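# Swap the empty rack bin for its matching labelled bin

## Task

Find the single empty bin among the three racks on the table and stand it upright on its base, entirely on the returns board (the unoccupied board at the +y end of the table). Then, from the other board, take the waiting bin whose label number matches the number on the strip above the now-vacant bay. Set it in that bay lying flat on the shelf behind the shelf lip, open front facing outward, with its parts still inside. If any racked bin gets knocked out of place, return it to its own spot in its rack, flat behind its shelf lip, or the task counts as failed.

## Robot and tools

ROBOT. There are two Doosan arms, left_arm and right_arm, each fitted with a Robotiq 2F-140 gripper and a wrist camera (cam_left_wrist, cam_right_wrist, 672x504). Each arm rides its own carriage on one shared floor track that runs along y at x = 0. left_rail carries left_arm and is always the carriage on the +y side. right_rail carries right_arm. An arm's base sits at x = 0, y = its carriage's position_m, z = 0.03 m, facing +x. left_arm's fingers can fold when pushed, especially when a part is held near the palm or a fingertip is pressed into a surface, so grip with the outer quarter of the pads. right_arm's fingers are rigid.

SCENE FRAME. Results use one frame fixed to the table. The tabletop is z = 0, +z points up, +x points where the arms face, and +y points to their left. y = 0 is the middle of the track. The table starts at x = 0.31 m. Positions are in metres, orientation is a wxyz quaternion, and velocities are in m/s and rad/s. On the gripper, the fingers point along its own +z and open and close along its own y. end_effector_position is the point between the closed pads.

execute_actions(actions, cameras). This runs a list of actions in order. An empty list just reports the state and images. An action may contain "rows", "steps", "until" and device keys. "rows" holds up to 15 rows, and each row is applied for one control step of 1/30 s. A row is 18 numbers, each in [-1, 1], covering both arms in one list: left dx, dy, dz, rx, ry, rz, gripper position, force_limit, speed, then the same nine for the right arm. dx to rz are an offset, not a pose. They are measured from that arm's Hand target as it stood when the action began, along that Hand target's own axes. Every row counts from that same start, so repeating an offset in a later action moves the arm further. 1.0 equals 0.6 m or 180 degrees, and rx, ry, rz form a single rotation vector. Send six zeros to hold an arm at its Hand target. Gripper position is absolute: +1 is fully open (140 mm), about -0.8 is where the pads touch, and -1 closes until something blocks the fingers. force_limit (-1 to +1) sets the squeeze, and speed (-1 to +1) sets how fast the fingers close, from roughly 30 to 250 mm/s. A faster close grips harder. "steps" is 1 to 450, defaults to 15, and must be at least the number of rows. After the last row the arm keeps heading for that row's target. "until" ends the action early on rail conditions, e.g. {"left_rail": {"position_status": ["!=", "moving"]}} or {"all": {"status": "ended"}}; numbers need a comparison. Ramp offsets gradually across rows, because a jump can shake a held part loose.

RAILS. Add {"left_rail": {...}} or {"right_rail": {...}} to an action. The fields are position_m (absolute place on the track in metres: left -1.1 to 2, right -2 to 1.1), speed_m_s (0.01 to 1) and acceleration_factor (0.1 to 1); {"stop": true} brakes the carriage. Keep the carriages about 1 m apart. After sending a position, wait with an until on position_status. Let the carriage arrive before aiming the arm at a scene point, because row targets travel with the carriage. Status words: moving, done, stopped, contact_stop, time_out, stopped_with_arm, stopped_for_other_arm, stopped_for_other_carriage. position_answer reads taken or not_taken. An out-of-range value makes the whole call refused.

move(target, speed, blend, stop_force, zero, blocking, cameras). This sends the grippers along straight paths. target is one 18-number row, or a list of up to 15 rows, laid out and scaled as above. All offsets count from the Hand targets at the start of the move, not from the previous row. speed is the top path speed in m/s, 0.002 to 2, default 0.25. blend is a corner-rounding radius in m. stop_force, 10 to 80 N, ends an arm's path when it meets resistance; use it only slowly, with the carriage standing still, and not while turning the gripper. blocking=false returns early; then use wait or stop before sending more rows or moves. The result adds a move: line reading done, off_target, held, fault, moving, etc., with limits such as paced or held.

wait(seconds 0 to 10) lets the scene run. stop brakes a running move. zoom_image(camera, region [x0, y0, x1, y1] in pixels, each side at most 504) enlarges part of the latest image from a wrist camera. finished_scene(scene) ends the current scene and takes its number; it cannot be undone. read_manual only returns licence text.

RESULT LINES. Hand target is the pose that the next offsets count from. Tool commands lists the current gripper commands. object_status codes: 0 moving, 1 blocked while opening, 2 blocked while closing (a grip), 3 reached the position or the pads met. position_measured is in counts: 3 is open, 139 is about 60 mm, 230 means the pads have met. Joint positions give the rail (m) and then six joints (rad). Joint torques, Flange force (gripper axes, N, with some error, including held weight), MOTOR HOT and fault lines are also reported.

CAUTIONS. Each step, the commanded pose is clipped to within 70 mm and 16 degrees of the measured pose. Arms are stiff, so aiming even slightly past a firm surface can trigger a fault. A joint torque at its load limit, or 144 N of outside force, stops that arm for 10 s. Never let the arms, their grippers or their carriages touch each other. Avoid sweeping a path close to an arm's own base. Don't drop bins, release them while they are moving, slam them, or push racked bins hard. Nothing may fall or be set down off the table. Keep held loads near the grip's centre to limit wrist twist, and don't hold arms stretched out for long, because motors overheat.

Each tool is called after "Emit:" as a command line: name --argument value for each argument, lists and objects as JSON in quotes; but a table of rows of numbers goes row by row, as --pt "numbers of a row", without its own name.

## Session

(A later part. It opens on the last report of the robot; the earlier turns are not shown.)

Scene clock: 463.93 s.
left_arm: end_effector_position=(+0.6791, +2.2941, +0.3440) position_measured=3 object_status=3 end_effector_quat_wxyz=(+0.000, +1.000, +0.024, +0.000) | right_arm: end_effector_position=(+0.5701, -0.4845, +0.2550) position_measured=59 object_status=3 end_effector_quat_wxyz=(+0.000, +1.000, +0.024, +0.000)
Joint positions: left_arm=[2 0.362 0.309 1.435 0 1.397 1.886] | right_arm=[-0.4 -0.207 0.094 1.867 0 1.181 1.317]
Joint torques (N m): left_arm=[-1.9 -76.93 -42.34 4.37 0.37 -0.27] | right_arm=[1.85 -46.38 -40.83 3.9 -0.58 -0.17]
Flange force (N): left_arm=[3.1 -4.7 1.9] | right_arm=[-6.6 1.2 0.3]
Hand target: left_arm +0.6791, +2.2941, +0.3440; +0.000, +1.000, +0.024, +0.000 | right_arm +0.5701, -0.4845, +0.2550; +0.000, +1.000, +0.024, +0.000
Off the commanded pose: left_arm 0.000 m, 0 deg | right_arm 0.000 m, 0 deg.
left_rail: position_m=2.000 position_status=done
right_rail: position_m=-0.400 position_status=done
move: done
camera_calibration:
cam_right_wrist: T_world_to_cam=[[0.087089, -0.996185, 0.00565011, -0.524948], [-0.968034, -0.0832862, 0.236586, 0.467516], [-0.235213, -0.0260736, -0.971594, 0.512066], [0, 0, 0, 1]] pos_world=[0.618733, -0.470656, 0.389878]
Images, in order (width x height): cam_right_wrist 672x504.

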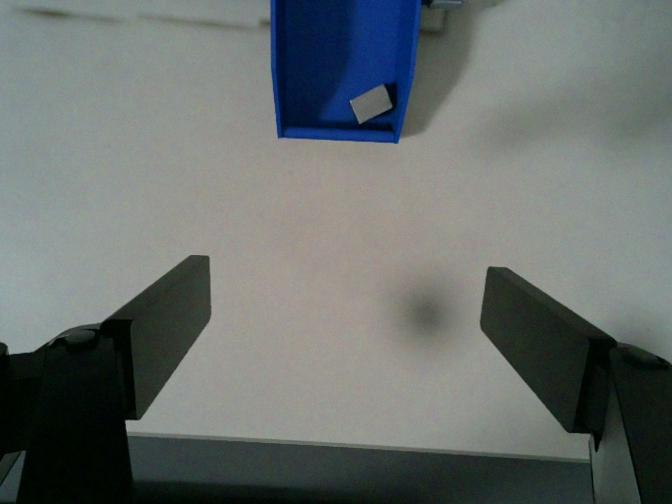

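Emit:
move --target '[0,0,0,0,0,0,1,-0.5,-1,0.11,0,0,0,0,-0.5,-0.45,0,0]' --speed 0.5 --cameras '["cam_right_wrist"]'

Scene clock: 471.10 s.
left_arm: end_effector_position=(+0.6791, +2.2941, +0.3440) position_measured=3 object_status=3 end_effector_quat_wxyz=(+0.000, +1.000, +0.024, +0.000) | right_arm: end_effector_position=(+0.6360, -0.4814, +0.2551) position_measured=186 object_status=3 end_effector_quat_wxyz=(+0.000, +0.690, +0.724, +0.000)
Joint positions: left_arm=[2 0.362 0.309 1.435 0 1.397 1.886] | right_arm=[-0.4 -0.181 0.194 1.749 0 1.198 -0.228]
Joint torques (N m): left_arm=[-2.41 -77.07 -42 4.44 0.35 -0.34] | right_arm=[2.32 -56.66 -40.82 3.92 -0.43 -0.12]
Flange force (N): left_arm=[4.8 -6.1 2.3] | right_arm=[-1.8 -6.7 0.1]
Hand target: left_arm +0.6791, +2.2941, +0.3440; +0.000, +1.000, +0.024, +0.000 | right_arm +0.6360, -0.4814, +0.2551; +0.000, +0.690, +0.724, +0.000
Off the commanded pose: left_arm 0.000 m, 0 deg | right_arm 0.000 m, 0 deg.
left_rail: position_m=2.000 position_status=done
right_rail: position_m=-0.400 position_status=done
move: done
camera_calibration:
cam_right_wrist: T_world_to_cam=[[0.996185, 0.0870692, 0.0059371, -0.584425], [0.0831905, -0.967962, 0.236915, -0.562931], [0.0263748, -0.235517, -0.971512, 0.260463], [0, 0, 0, 1]] pos_world=[0.622156, -0.432667, 0.38988]
Images, in order (width x height): cam_right_wrist 672x504.

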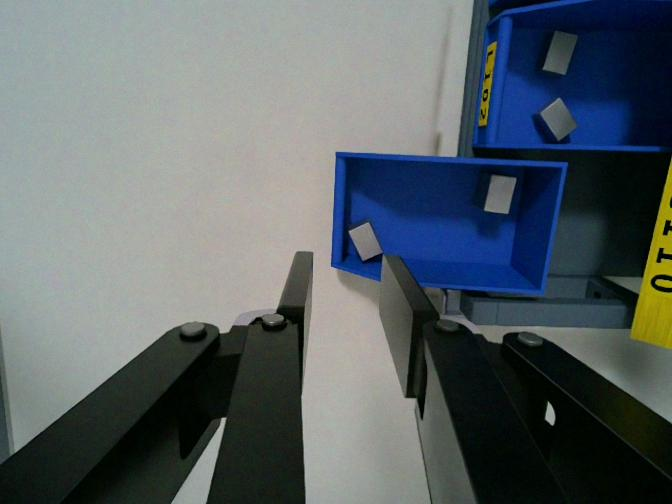

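Emit:
move --target '[0,0,0,0,0,0,1,-0.5,-1,0,-0.01,0.3243,0,0,0,-0.45,-1,0]' --speed 0.1 --stop_force 20 --cameras '["cam_right_wrist"]'

Scene clock: 481.97 s.
left_arm: end_effector_position=(+0.6791, +2.2941, +0.3440) position_measured=3 object_status=3 end_effector_quat_wxyz=(+0.000, +1.000, +0.024, +0.000) | right_arm: end_effector_position=(+0.6300, -0.4817, +0.0605) position_measured=186 object_status=3 end_effector_quat_wxyz=(+0.000, +0.690, +0.724, +0.000)
Joint positions: left_arm=[2 0.362 0.309 1.435 0 1.397 1.886] | right_arm=[-0.4 -0.183 0.356 1.94 0 0.846 -0.23]
Joint torques (N m): left_arm=[-2.63 -76.55 -42.07 4.34 0.35 -0.26] | right_arm=[2.24 -65.3 -32.96 3.12 -0.33 -0.1]
Flange force (N): left_arm=[2.3 -5.5 1.4] | right_arm=[-1.6 -5.9 -1.8]
Hand target: left_arm +0.6791, +2.2941, +0.3440; +0.000, +1.000, +0.024, +0.000 | right_arm +0.6300, -0.4817, +0.0605; +0.000, +0.690, +0.724, +0.000
Off the commanded pose: left_arm 0.000 m, 0 deg | right_arm 0.000 m, 0 deg.
left_rail: position_m=2.000 position_status=done
right_rail: position_m=-0.400 position_status=done
move: done
camera_calibration:
cam_right_wrist: T_world_to_cam=[[0.996185, 0.0870692, 0.0059371, -0.577267], [0.0831905, -0.967962, 0.236915, -0.516642], [0.0263748, -0.235517, -0.971512, 0.0715916], [0, 0, 0, 1]] pos_world=[0.616156, -0.432967, 0.19538]
Images, in order (width x height): cam_right_wrist 672x504.

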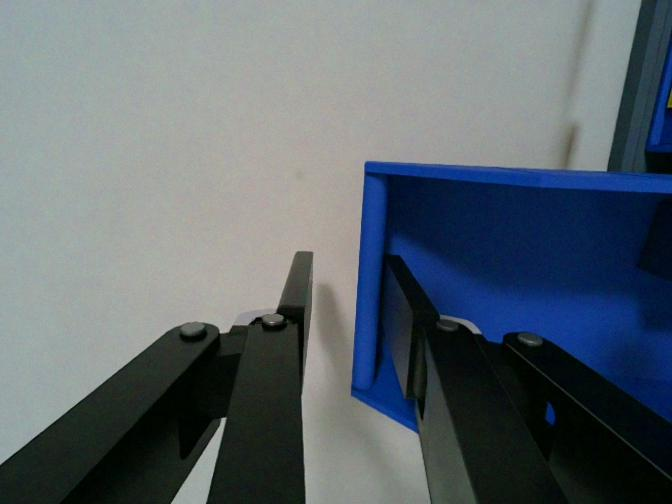

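Emit:
move --target '[0,0,0,0,0,0,1,-0.5,-1,0,0.011,0,0,0,0,-0.45,-1,0]' --speed 0.05 --cameras '[]'

Emit:
execute_actions --actions '[{"rows":[[0,0,0,0,0,0,1,-0.5,-1,0,0,0,0,0,0,-1,-1,-1]],"steps":60},{"rows":[[0,0,0,0,0,0,1,-0.5,-1,0,0,0,0,0,0,-0.96,0.8,-1]],"steps":40}]' --cameras '["cam_right_wrist"]'

Scene clock: 492.20 s.
left_arm: end_effector_position=(+0.6791, +2.2941, +0.3440) position_measured=3 object_status=3 end_effector_quat_wxyz=(+0.000, +1.000, +0.024, +0.000) | right_arm: end_effector_position=(+0.6366, -0.4813, +0.0605) position_measured=186 object_status=3 end_effector_quat_wxyz=(+0.000, +0.690, +0.724, +0.000)
Joint positions: left_arm=[2 0.362 0.309 1.435 0 1.397 1.886] | right_arm=[-0.4 -0.181 0.364 1.927 0 0.85 -0.228]
Joint torques (N m): left_arm=[-2.09 -76.45 -42.18 4.39 0.37 -0.25] | right_arm=[2.02 -66.31 -33.44 3.11 -0.51 -0.14]
Flange force (N): left_arm=[3.7 -5.0 2.4] | right_arm=[-1.3 -6.5 -1.7]
Hand target: left_arm +0.6791, +2.2941, +0.3440; +0.000, +1.000, +0.024, +0.000 | right_arm +0.6366, -0.4813, +0.0605; +0.000, +0.690, +0.724, +0.000
Off the commanded pose: left_arm 0.000 m, 0 deg | right_arm 0.000 m, 0 deg.
left_rail: position_m=2.000 position_status=done
right_rail: position_m=-0.400 position_status=done
move: done
No camera images: "cameras" was empty.

Scene clock: 495.73 s.
left_arm: end_effector_position=(+0.6791, +2.2941, +0.3440) position_measured=3 object_status=3 end_effector_quat_wxyz=(+0.000, +1.000, +0.024, +0.000) | right_arm: end_effector_position=(+0.6366, -0.4813, +0.0605) position_measured=219 object_status=2 end_effector_quat_wxyz=(+0.000, +0.690, +0.724, +0.000)
Joint positions: left_arm=[2 0.362 0.309 1.435 0 1.397 1.886] | right_arm=[-0.4 -0.181 0.364 1.927 0 0.85 -0.228]
Joint torques (N m): left_arm=[-2.39 -76.37 -42.08 4.41 0.3 -0.32] | right_arm=[2.28 -59.23 -30.2 3.28 -1.6 -0.3]
Flange force (N): left_arm=[2.7 -5.3 1.4] | right_arm=[-1.1 -8.2 -13.9]
Flange force at the end of the 1st action (N): left_arm=[3.4 -4.9 1.8] | right_arm=[-1.4 -6.9 -3.8]
Hand target: left_arm +0.6791, +2.2941, +0.3440; +0.000, +1.000, +0.024, +0.000 | right_arm +0.6366, -0.4813, +0.0605; +0.000, +0.690, +0.724, +0.000
Off the commanded pose: left_arm 0.000 m, 0 deg | right_arm 0.000 m, 0 deg.
left_rail: position_m=2.000 position_status=done
right_rail: position_m=-0.400 position_status=done
camera_calibration:
cam_right_wrist: T_world_to_cam=[[0.996184, 0.0870723, 0.00594554, -0.583868], [0.0831941, -0.967985, 0.236821, -0.516895], [0.0263757, -0.235422, -0.971535, 0.0715323], [0, 0, 0, 1]] pos_world=[0.622756, -0.432667, 0.195379]
Images, in order (width x height): cam_right_wrist 672x504.

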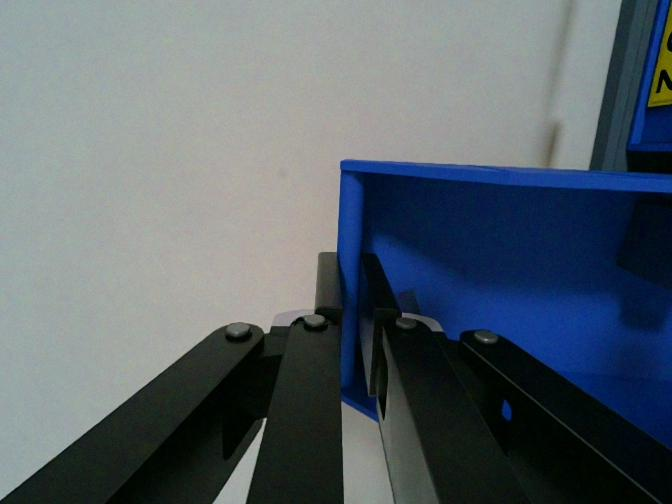

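Emit:
move --pt "0 0 0 0 0 0 1 -0.5 -1 0 0 -0.02 0 0 0 -0.96 0.8 -1" --pt "0 0 0 0 0 0 1 -0.5 -1 0 0.13 -0.038 0 0 0 -0.96 0.8 -1" --speed 0.05 --blend 0.003 --cameras '["cam_right_wrist"]'

Scene clock: 505.77 s.
left_arm: end_effector_position=(+0.6791, +2.2941, +0.3440) position_measured=3 object_status=3 end_effector_quat_wxyz=(+0.000, +1.000, +0.024, +0.000) | right_arm: end_effector_position=(+0.7145, -0.4777, +0.0833) position_measured=219 object_status=2 end_effector_quat_wxyz=(+0.000, +0.690, +0.724, +0.000)
Joint positions: left_arm=[2 0.362 0.309 1.435 0 1.397 1.886] | right_arm=[-0.4 -0.156 0.441 1.755 0 0.945 -0.203]
Joint torques (N m): left_arm=[-2.14 -76.87 -42.14 4.41 0.38 -0.26] | right_arm=[2.19 -77.61 -37.64 3.62 -0.87 -0.06]
Flange force (N): left_arm=[4.1 -5.3 2.1] | right_arm=[-0.9 -7.7 0.6]
Hand target: left_arm +0.6791, +2.2941, +0.3440; +0.000, +1.000, +0.024, +0.000 | right_arm +0.7145, -0.4777, +0.0833; +0.000, +0.690, +0.724, +0.000
Off the commanded pose: left_arm 0.000 m, 0 deg | right_arm 0.000 m, 0 deg.
left_rail: position_m=2.000 position_status=done
right_rail: position_m=-0.400 position_status=done
move: done
camera_calibration:
cam_right_wrist: T_world_to_cam=[[0.996184, 0.0870723, 0.00594554, -0.661928], [0.0831941, -0.967985, 0.236821, -0.525193], [0.0263757, -0.235422, -0.971535, 0.0924997], [0, 0, 0, 1]] pos_world=[0.700656, -0.428967, 0.218179]
Images, in order (width x height): cam_right_wrist 672x504.

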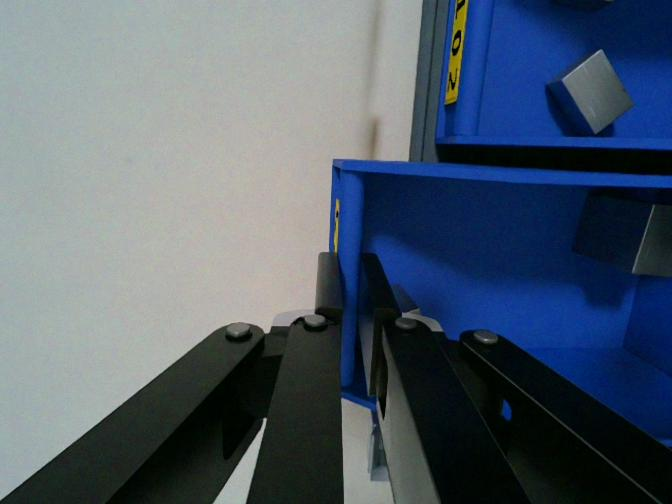

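Emit:
move --target '[0,0,0,0,0,0,1,-0.5,-1,0,0.0765,0.002,0,0,0,-0.96,0.8,-1]' --speed 0.04 --stop_force 20 --cameras '["cam_right_wrist"]'

Scene clock: 512.77 s.
left_arm: end_effector_position=(+0.6791, +2.2941, +0.3440) position_measured=3 object_status=3 end_effector_quat_wxyz=(+0.000, +1.000, +0.024, +0.000) | right_arm: end_effector_position=(+0.7604, -0.4755, +0.0821) position_measured=219 object_status=2 end_effector_quat_wxyz=(+0.000, +0.690, +0.724, +0.000)
Joint positions: left_arm=[2 0.362 0.309 1.435 0 1.397 1.886] | right_arm=[-0.4 -0.144 0.503 1.658 0 0.98 -0.191]
Joint torques (N m): left_arm=[-2.18 -76.49 -42.19 4.37 0.31 -0.26] | right_arm=[1.74 -84.28 -38.44 3.68 -0.88 -0.25]
Flange force (N): left_arm=[3.5 -5.1 2.6] | right_arm=[0.1 -7.7 0.9]
Hand target: left_arm +0.6791, +2.2941, +0.3440; +0.000, +1.000, +0.024, +0.000 | right_arm +0.7604, -0.4755, +0.0821; +0.000, +0.690, +0.724, +0.000
Off the commanded pose: left_arm 0.000 m, 0 deg | right_arm 0.000 m, 0 deg.
left_rail: position_m=2.000 position_status=done
right_rail: position_m=-0.400 position_status=done
move: done
camera_calibration:
cam_right_wrist: T_world_to_cam=[[0.996184, 0.0870723, 0.00594554, -0.707829], [0.0831941, -0.967985, 0.236821, -0.526695], [0.0263757, -0.235422, -0.971535, 0.0906176], [0, 0, 0, 1]] pos_world=[0.746556, -0.426867, 0.216979]
Images, in order (width x height): cam_right_wrist 672x504.

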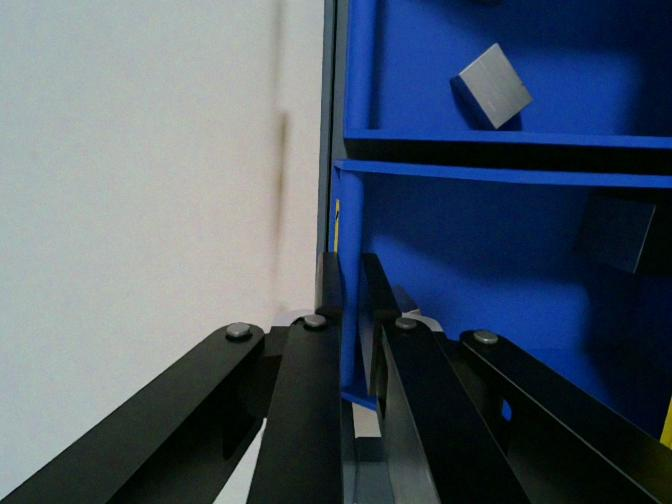

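Emit:
move --target '[0,0,0,0,0,0,1,-0.5,-1,0,0.004,0,0,0,0,-0.96,0.8,-1]' --speed 0.03 --cameras '[]'

Emit:
move --target '[0,0,0,0,0,0,1,-0.5,-1,0,0,0.038,0,0,0,-0.96,0.8,-1]' --speed 0.02 --stop_force 12 --cameras '["cam_right_wrist"]'

Scene clock: 522.00 s.
left_arm: end_effector_position=(+0.6791, +2.2941, +0.3440) position_measured=3 object_status=3 end_effector_quat_wxyz=(+0.000, +1.000, +0.024, +0.000) | right_arm: end_effector_position=(+0.7628, -0.4754, +0.0821) position_measured=219 object_status=2 end_effector_quat_wxyz=(+0.000, +0.690, +0.724, +0.000)
Joint positions: left_arm=[2 0.362 0.309 1.435 0 1.397 1.886] | right_arm=[-0.4 -0.144 0.506 1.653 0 0.982 -0.191]
Joint torques (N m): left_arm=[-2.03 -76.55 -42.13 4.41 0.3 -0.26] | right_arm=[3.05 -84.26 -38.77 3.61 -0.8 -0.2]
Flange force (N): left_arm=[4.3 -5.1 2.5] | right_arm=[-1.7 -8.9 0.7]
Hand target: left_arm +0.6791, +2.2941, +0.3440; +0.000, +1.000, +0.024, +0.000 | right_arm +0.7628, -0.4754, +0.0821; +0.000, +0.690, +0.724, +0.000
Off the commanded pose: left_arm 0.000 m, 0 deg | right_arm 0.000 m, 0 deg.
left_rail: position_m=2.000 position_status=done
right_rail: position_m=-0.400 position_status=done
move: done
No camera images: "cameras" was empty.

Scene clock: 523.37 s.
left_arm: end_effector_position=(+0.6791, +2.2941, +0.3440) position_measured=3 object_status=3 end_effector_quat_wxyz=(+0.000, +1.000, +0.024, +0.000) | right_arm: end_effector_position=(+0.7628, -0.4754, +0.0672) position_measured=219 object_status=2 end_effector_quat_wxyz=(+0.000, +0.690, +0.724, +0.000)
Joint positions: left_arm=[2 0.362 0.309 1.435 0 1.397 1.886] | right_arm=[-0.4 -0.144 0.52 1.662 0 0.959 -0.191]
Joint torques (N m): left_arm=[-1.41 -76.84 -42.13 4.42 0.32 -0.24] | right_arm=[3.41 -50.78 -22.77 4.15 -4.46 -0.12]
Flange force (N): left_arm=[4.6 -4.3 2.4] | right_arm=[-1.0 -16.7 -46.8]
Hand target: left_arm +0.6791, +2.2941, +0.3440; +0.000, +1.000, +0.024, +0.000 | right_arm +0.7628, -0.4754, +0.0672; +0.000, +0.690, +0.724, +0.000 (not the last commanded pose)
Off the commanded pose: left_arm 0.000 m, 0 deg | right_arm 0.008 m, 0 deg.
left_rail: position_m=2.000 position_status=done
right_rail: position_m=-0.400 position_status=done
move: contact (right_arm)
camera_calibration:
cam_right_wrist: T_world_to_cam=[[0.996182, 0.0870933, 0.00603367, -0.710147], [0.083191, -0.96796, 0.236923, -0.523277], [0.0264747, -0.235516, -0.97151, 0.0759831], [0, 0, 0, 1]] pos_world=[0.748956, -0.426767, 0.202079]
Images, in order (width x height): cam_right_wrist 672x504.

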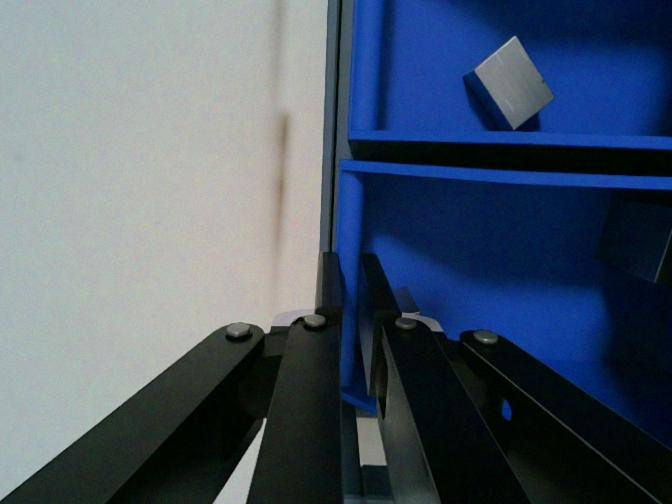

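Emit:
move --target '[0,0,0,0,0,0,1,-0.5,-1,0,0,-0.0015,0,0,0,-0.96,0.8,-1]' --cameras '[]' --speed 0.02

Emit:
execute_actions --actions '[{"rows":[[0,0,0,0,0,0,1,-0.5,-1,0,0,0,0,0,0,-0.5,-1,-1]],"steps":60}]' --cameras '[]'

Emit:
move --pt "0 0 0 0 0 0 1 -0.5 -1 0 0 -0.1 0 0 0 -0.5 -1 -1" --pt "0 0 0 0 0 0 1 -0.5 -1 0 0.0 -0.33 0 0 0 -0.5 -1 -1" --pt "0 0 0 0 0 0 1 -0.5 -1 0 -0.26 -0.36 0 0 0 -0.5 -1 -1" --speed '[0.08,0.25,0.25]' --blend 0.02 --cameras '["cam_right_wrist"]'

Emit:
zoom_image --camera "cam_right_wrist" --region '[450, 80, 660, 330]'

Scene clock: 541.20 s.
left_arm: end_effector_position=(+0.6791, +2.2941, +0.3440) position_measured=3 object_status=3 end_effector_quat_wxyz=(+0.000, +1.000, +0.024, +0.000) | right_arm: end_effector_position=(+0.7628, -0.4754, +0.0681) position_measured=219 object_status=2 end_effector_quat_wxyz=(+0.000, +0.690, +0.724, +0.000)
Joint positions: left_arm=[2 0.362 0.309 1.435 0 1.397 1.886] | right_arm=[-0.4 -0.144 0.519 1.662 0 0.96 -0.191]
Joint torques (N m): left_arm=[-1.93 -76.58 -42.1 4.4 0.34 -0.3] | right_arm=[2.2 -84.85 -37.9 3.57 -0.79 -0.19]
Flange force (N): left_arm=[4.2 -5.0 2.5] | right_arm=[-0.8 -7.9 0.0]
Hand target: left_arm +0.6791, +2.2941, +0.3440; +0.000, +1.000, +0.024, +0.000 | right_arm +0.7628, -0.4754, +0.0681; +0.000, +0.690, +0.724, +0.000
Off the commanded pose: left_arm 0.000 m, 0 deg | right_arm 0.000 m, 0 deg.
left_rail: position_m=2.000 position_status=done
right_rail: position_m=-0.400 position_status=done
move: done
No camera images: "cameras" was empty.

Scene clock: 543.40 s.
left_arm: end_effector_position=(+0.6791, +2.2941, +0.3440) position_measured=3 object_status=3 end_effector_quat_wxyz=(+0.000, +1.000, +0.024, +0.000) | right_arm: end_effector_position=(+0.7628, -0.4754, +0.0682) position_measured=192 object_status=3 end_effector_quat_wxyz=(+0.000, +0.690, +0.724, +0.000)
Joint positions: left_arm=[2 0.362 0.309 1.435 0 1.397 1.886] | right_arm=[-0.4 -0.144 0.519 1.662 0 0.96 -0.191]
Joint torques (N m): left_arm=[-2.31 -77.11 -42.1 4.34 0.4 -0.29] | right_arm=[1.99 -83.34 -36.36 3.44 -0.52 -0.2]
Flange force (N): left_arm=[4.2 -5.7 2.5] | right_arm=[-0.9 -6.8 -1.6]
Hand target: left_arm +0.6791, +2.2941, +0.3440; +0.000, +1.000, +0.024, +0.000 | right_arm +0.7628, -0.4754, +0.0681; +0.000, +0.690, +0.724, +0.000
Off the commanded pose: left_arm 0.000 m, 0 deg | right_arm 0.000 m, 0 deg.
left_rail: position_m=2.000 position_status=done
right_rail: position_m=-0.400 position_status=done
No camera images: "cameras" was empty.

Scene clock: 545.80 s.
left_arm: end_effector_position=(+0.6791, +2.2941, +0.3440) position_measured=3 object_status=3 end_effector_quat_wxyz=(+0.000, +1.000, +0.024, +0.000) | right_arm: end_effector_position=(+0.6070, -0.4828, +0.2841) position_measured=192 object_status=3 end_effector_quat_wxyz=(+0.000, +0.690, +0.724, +0.000)
Joint positions: left_arm=[2 0.362 0.309 1.435 0 1.397 1.886] | right_arm=[-0.4 -0.192 0.133 1.766 0 1.242 -0.239]
Joint torques (N m): left_arm=[-2.22 -76.16 -42.29 4.39 0.34 -0.26] | right_arm=[1.85 -49.88 -41.6 4.01 -0.34 -0.18]
Flange force (N): left_arm=[2.2 -4.8 2.0] | right_arm=[-0.6 -8.6 0.0]
Hand target: left_arm +0.6791, +2.2941, +0.3440; +0.000, +1.000, +0.024, +0.000 | right_arm +0.6069, -0.4827, +0.2841; +0.000, +0.690, +0.724, +0.000
Off the commanded pose: left_arm 0.000 m, 0 deg | right_arm 0.000 m, 0 deg.
left_rail: position_m=2.000 position_status=done
right_rail: position_m=-0.400 position_status=done
move: done
camera_calibration:
cam_right_wrist: T_world_to_cam=[[0.996182, 0.0870933, 0.00602607, -0.555611], [0.0831896, -0.967932, 0.23704, -0.568783], [0.0264775, -0.235634, -0.971481, 0.288948], [0, 0, 0, 1]] pos_world=[0.593156, -0.434067, 0.41888]
Images, in order (width x height): cam_right_wrist 672x504.

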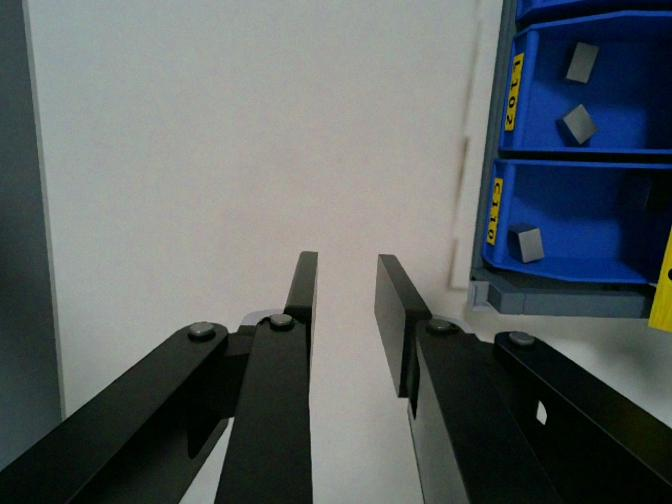

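Scaled by 2.016 from the camera's 672x504 image, which has a finer 960x720 frame.

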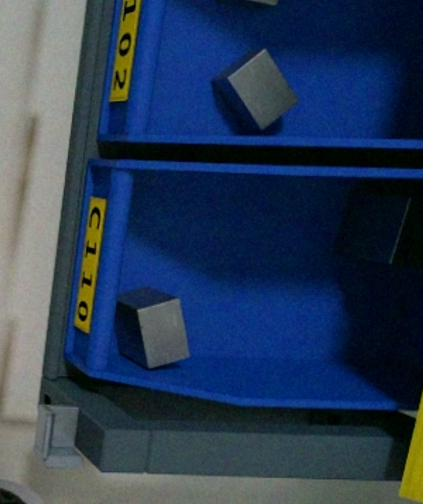

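Emit:
move --target '[0,0,0,0,0,0,1,-0.5,-1,0,0,0,0,0,0.5,1,-1,0]' --cameras '[]' --speed 0.6

Emit:
move --target '[0,0,0,0,0,0,1,-0.5,-1,-0.03,0,0.01,0,0.42,0,1,-1,0]' --cameras '["cam_right_wrist"]' --speed 0.6

Emit:
zoom_image --camera "cam_right_wrist" --region '[150, 360, 300, 450]'

Emit:
zoom_image --camera "cam_right_wrist" --region '[260, 360, 410, 450]'

Scene clock: 561.47 s.
left_arm: end_effector_position=(+0.6791, +2.2941, +0.3440) position_measured=3 object_status=3 end_effector_quat_wxyz=(+0.000, +1.000, +0.024, +0.000) | right_arm: end_effector_position=(+0.6069, -0.4827, +0.2841) position_measured=3 object_status=3 end_effector_quat_wxyz=(+0.000, +1.000, +0.024, +0.000)
Joint positions: left_arm=[2 0.362 0.309 1.435 0 1.397 1.886] | right_arm=[-0.4 -0.192 0.133 1.766 0 1.242 1.332]
Joint torques (N m): left_arm=[-2.16 -76.14 -42.1 4.37 0.34 -0.26] | right_arm=[1.15 -51.26 -41.65 4 -0.45 -0.07]
Flange force (N): left_arm=[2.6 -4.8 1.7] | right_arm=[-6.5 0.1 0.5]
Hand target: left_arm +0.6791, +2.2941, +0.3440; +0.000, +1.000, +0.024, +0.000 | right_arm +0.6069, -0.4827, +0.2841; +0.000, +1.000, +0.024, +0.000
Off the commanded pose: left_arm 0.000 m, 0 deg | right_arm 0.000 m, 0 deg.
left_rail: position_m=2.000 position_status=done
right_rail: position_m=-0.400 position_status=done
move: done
No camera images: "cameras" was empty.

Scene clock: 564.77 s.
left_arm: end_effector_position=(+0.6791, +2.2941, +0.3440) position_measured=3 object_status=3 end_effector_quat_wxyz=(+0.000, +1.000, +0.024, +0.000) | right_arm: end_effector_position=(+0.5890, -0.4836, +0.2781) position_measured=3 object_status=3 end_effector_quat_wxyz=(-0.014, +0.790, +0.019, +0.613)
Joint positions: left_arm=[2 0.362 0.309 1.435 0 1.397 1.886] | right_arm=[-0.4 -0.475 -0.103 2.576 -0.764 -0.774 2.03]
Joint torques (N m): left_arm=[-1.85 -76.43 -42.1 4.45 0.37 -0.32] | right_arm=[1.58 -13.26 -27.12 2.62 -2.82 -0.31]
Flange force (N): left_arm=[3.4 -4.7 2.2] | right_arm=[0.0 0.0 0.0]
Hand target: left_arm +0.6791, +2.2941, +0.3440; +0.000, +1.000, +0.024, +0.000 | right_arm +0.5890, -0.4836, +0.2781; -0.014, +0.790, +0.019, +0.613
Off the commanded pose: left_arm 0.000 m, 0 deg | right_arm 0.000 m, 0 deg.
left_rail: position_m=2.000 position_status=done
right_rail: position_m=-0.400 position_status=done
move: done; limits=paced
camera_calibration:
cam_right_wrist: T_world_to_cam=[[0.0515171, -0.997859, 0.0402842, -0.515296], [-0.46819, -0.0597625, -0.881605, 0.508313], [0.882125, 0.0265571, -0.470266, -0.233097], [0, 0, 0, 1]] pos_world=[0.470154, -0.477624, 0.359272]
Images, in order (width x height): cam_right_wrist 672x504.

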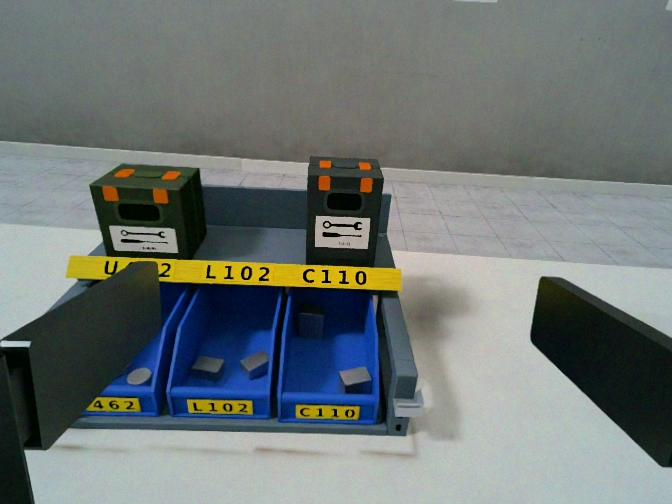

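Scaled by 3.360 from the camera's 672x504 image, which has a finer 960x720 frame.

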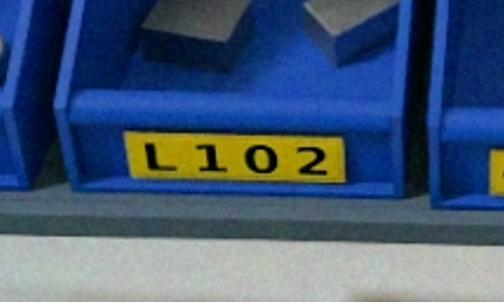

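Scaled by 3.360 from the camera's 672x504 image, which has a finer 960x720 frame.

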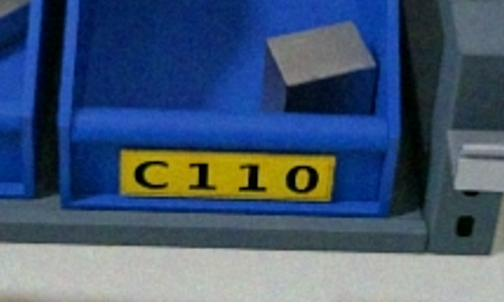

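Emit:
finished_scene --scene 2

The scene is finished: the task was done.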